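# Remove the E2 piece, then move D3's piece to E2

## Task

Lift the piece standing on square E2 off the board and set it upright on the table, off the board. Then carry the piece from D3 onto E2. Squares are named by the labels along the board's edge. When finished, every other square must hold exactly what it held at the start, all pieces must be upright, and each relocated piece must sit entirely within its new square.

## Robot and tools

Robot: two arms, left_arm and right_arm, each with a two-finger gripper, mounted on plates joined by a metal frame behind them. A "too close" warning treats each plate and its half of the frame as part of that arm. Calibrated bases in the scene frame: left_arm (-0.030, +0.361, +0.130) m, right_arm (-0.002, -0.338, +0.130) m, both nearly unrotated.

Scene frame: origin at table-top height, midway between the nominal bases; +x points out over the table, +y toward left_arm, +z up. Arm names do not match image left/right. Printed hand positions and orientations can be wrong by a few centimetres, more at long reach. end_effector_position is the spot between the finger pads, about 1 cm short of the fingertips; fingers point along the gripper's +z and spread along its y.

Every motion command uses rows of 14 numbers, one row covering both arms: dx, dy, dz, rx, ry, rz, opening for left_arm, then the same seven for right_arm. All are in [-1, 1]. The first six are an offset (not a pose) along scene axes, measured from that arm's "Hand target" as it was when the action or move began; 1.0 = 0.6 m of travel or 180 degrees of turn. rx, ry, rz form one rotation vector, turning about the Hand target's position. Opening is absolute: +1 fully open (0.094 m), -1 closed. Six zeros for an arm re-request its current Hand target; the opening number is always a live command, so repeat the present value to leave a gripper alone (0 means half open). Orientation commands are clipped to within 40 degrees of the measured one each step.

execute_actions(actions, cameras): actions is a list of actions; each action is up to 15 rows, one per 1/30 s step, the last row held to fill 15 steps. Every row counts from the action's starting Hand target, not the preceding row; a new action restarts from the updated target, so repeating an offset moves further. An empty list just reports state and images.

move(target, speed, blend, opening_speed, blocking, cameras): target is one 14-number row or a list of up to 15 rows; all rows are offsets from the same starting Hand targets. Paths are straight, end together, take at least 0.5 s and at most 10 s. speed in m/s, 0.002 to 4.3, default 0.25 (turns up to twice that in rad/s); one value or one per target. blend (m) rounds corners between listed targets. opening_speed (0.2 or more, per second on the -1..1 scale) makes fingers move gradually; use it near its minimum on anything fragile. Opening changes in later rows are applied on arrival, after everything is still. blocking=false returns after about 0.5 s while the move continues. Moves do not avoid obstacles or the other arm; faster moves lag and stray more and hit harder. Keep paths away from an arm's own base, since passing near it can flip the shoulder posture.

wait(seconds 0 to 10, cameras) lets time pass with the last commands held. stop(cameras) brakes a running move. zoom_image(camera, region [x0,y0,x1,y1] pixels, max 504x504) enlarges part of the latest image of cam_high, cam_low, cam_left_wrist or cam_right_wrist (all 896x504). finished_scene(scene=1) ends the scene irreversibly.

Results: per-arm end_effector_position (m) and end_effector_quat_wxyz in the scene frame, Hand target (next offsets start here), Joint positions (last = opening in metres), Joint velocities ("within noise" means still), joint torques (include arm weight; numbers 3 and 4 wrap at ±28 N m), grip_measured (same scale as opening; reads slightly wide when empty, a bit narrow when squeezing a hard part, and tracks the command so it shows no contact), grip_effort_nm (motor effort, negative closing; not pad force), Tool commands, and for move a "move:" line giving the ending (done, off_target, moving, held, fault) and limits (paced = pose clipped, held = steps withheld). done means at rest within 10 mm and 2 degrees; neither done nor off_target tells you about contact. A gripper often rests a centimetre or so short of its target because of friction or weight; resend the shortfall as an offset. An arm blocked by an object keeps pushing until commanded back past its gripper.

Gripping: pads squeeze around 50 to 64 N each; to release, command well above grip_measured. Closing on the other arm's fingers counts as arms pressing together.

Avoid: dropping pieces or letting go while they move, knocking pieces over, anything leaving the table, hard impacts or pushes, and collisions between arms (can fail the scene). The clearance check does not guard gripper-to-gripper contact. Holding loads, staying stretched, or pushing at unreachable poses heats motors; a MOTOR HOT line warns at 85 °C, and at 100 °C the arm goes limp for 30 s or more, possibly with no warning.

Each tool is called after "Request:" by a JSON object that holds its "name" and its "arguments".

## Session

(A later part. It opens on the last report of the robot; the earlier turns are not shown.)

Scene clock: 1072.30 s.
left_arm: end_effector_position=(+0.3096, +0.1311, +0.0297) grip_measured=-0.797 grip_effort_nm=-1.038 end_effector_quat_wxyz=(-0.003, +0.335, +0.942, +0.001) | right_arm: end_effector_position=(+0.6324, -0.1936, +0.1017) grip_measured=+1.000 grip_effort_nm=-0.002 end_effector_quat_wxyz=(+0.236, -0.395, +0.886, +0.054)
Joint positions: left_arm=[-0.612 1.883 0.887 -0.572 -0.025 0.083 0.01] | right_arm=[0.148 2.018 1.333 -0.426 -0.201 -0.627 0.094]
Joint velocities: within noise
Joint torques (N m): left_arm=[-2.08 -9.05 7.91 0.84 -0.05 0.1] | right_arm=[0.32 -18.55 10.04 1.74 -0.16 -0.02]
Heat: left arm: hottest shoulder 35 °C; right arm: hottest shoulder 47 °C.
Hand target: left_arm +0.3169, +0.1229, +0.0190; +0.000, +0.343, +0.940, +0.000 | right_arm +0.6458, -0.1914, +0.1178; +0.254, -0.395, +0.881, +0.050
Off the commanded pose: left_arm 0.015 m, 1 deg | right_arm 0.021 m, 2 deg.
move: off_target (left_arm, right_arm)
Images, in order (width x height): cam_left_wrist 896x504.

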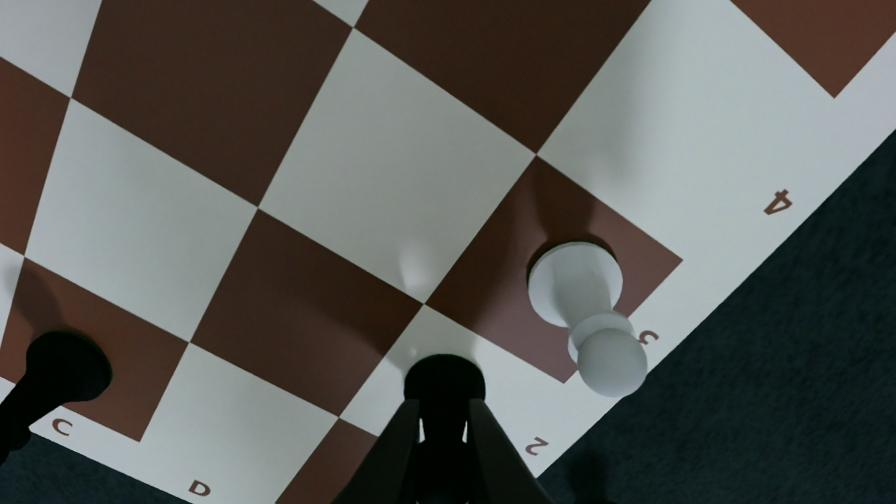

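Request:
{"name": "move", "arguments": {"target": [[0, 0, 0.01, 0, 0, 0, -0.92, 0, 0, 0, 0, 0, 0, 1.0], [0, 0, 0.01, 0, 0, 0, -0.42, 0, 0, 0, 0, 0, 0, 1.0], [0, 0, 0.14, 0, 0, 0, -0.42, 0, 0, 0, 0, 0, 0, 1.0]], "speed": [0.05, 0.05, 0.12], "opening_speed": 0.8}}

Scene clock: 1105.70 s.
left_arm: end_effector_position=(+0.3095, +0.1332, +0.0961) grip_measured=-0.422 grip_effort_nm=0.105 end_effector_quat_wxyz=(-0.007, +0.335, +0.942, +0.003) | right_arm: end_effector_position=(+0.6324, -0.1936, +0.1017) grip_measured=+1.000 grip_effort_nm=-0.012 end_effector_quat_wxyz=(+0.236, -0.395, +0.886, +0.054)
Joint positions: left_arm=[-0.612 1.729 0.915 -0.762 -0.025 0.083 0.027] | right_arm=[0.148 2.018 1.333 -0.426 -0.201 -0.627 0.094]
Joint velocities: within noise
Joint torques (N m): left_arm=[-2.37 -11.05 9.57 -0.47 -0.06 0.05] | right_arm=[0.32 -18.55 10.04 1.73 -0.15 -0.02]
Heat: left arm: hottest shoulder 35 °C; right arm: hottest shoulder 47 °C.
Hand target: left_arm +0.3171, +0.1228, +0.1031; +0.000, +0.343, +0.940, +0.000 | right_arm +0.6458, -0.1914, +0.1178; +0.254, -0.395, +0.881, +0.050
Off the commanded pose: left_arm 0.014 m, 1 deg | right_arm 0.021 m, 2 deg.
move: off_target (left_arm, right_arm); target 2's new opening was sent with left_arm's hand 0.012 m and 1 deg from that target

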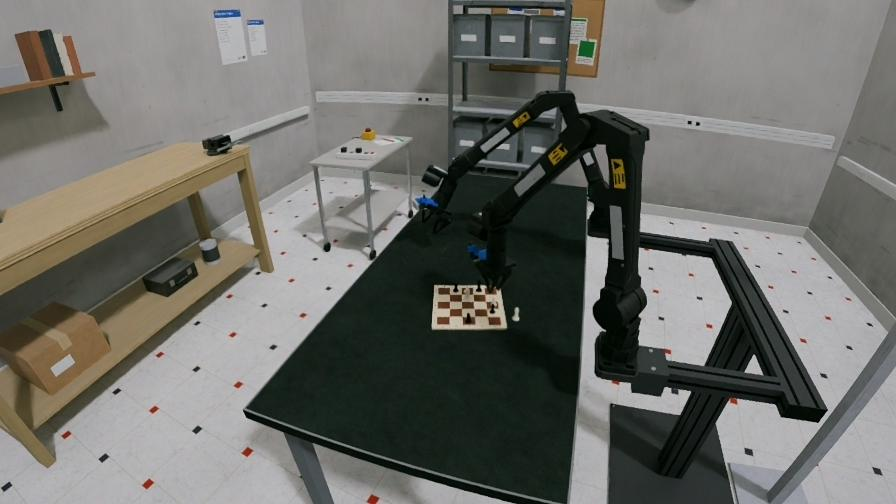

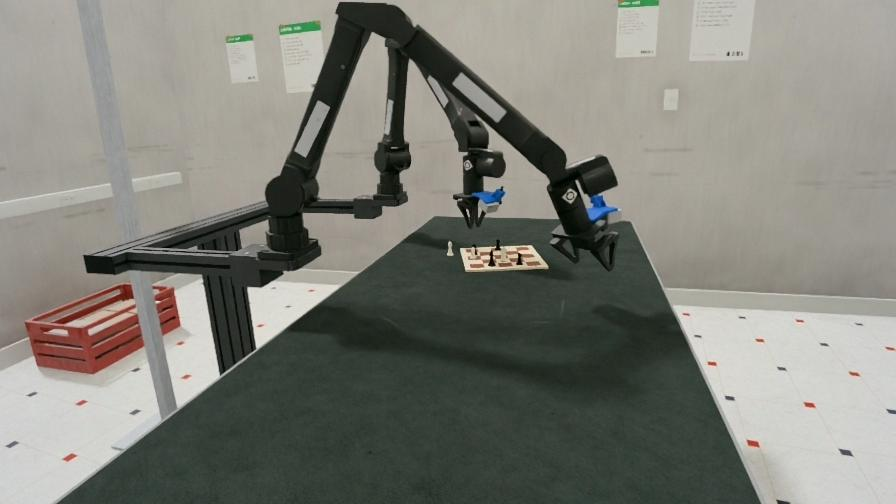

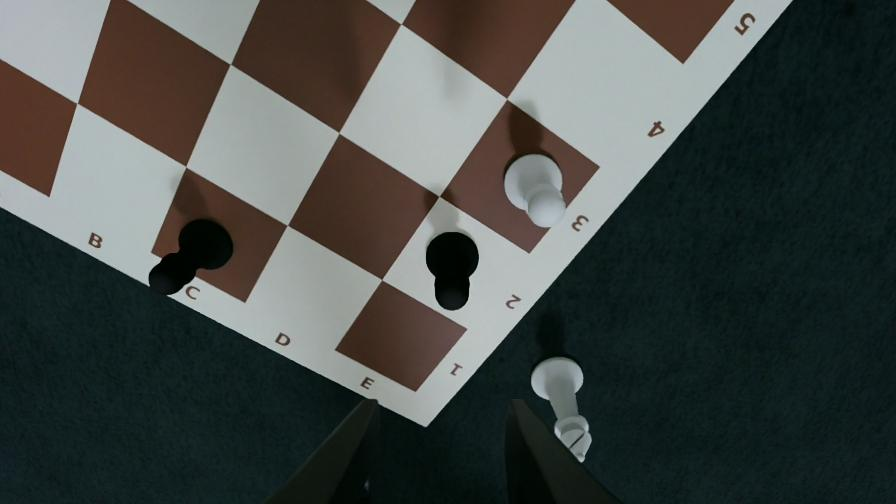

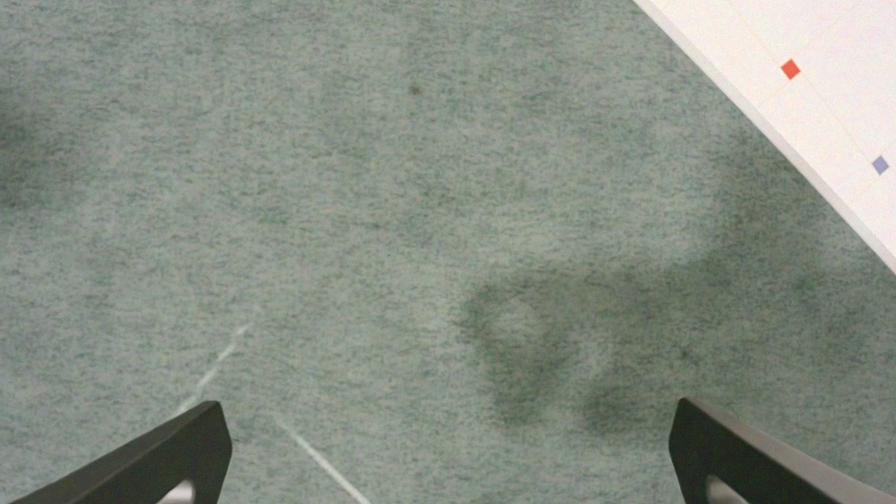

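Request:
{"name": "zoom_image", "arguments": {"camera": "cam_left_wrist", "region": [320, 80, 620, 420]}}

Request:
{"name": "zoom_image", "arguments": {"camera": "cam_low", "region": [430, 220, 560, 285]}}

Request:
{"name": "zoom_image", "arguments": {"camera": "cam_high", "region": [425, 275, 530, 340]}}

Scaled by 1.482 from the camera's 896x504 image, which has a finer 1280x720 frame.

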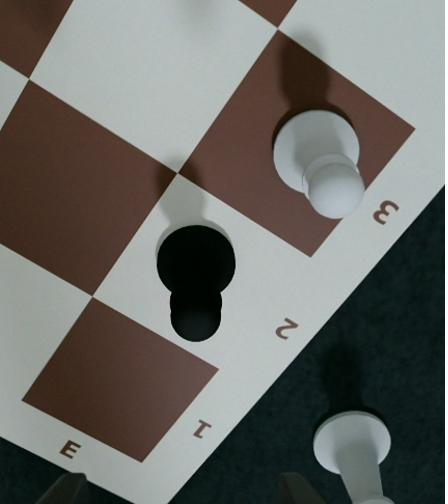

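Scaled by 3.877 from the camera's 896x504 image, which has a finer 1280x720 frame.

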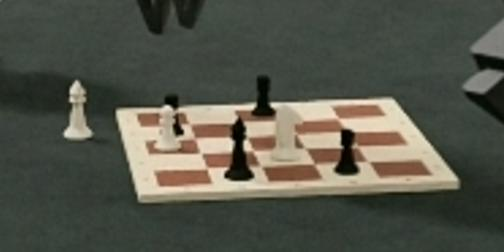

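Scaled by 4.800 from the camera's 896x504 image, which has a finer 1280x720 frame.

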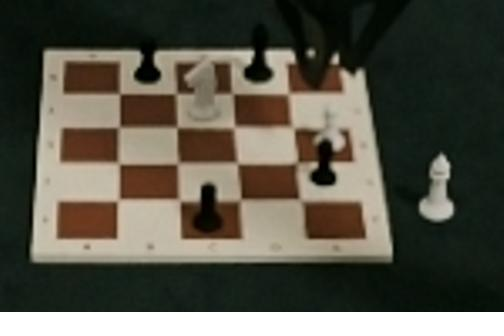

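Request:
{"name": "finished_scene", "arguments": {}}

The scene is finished: the task was done.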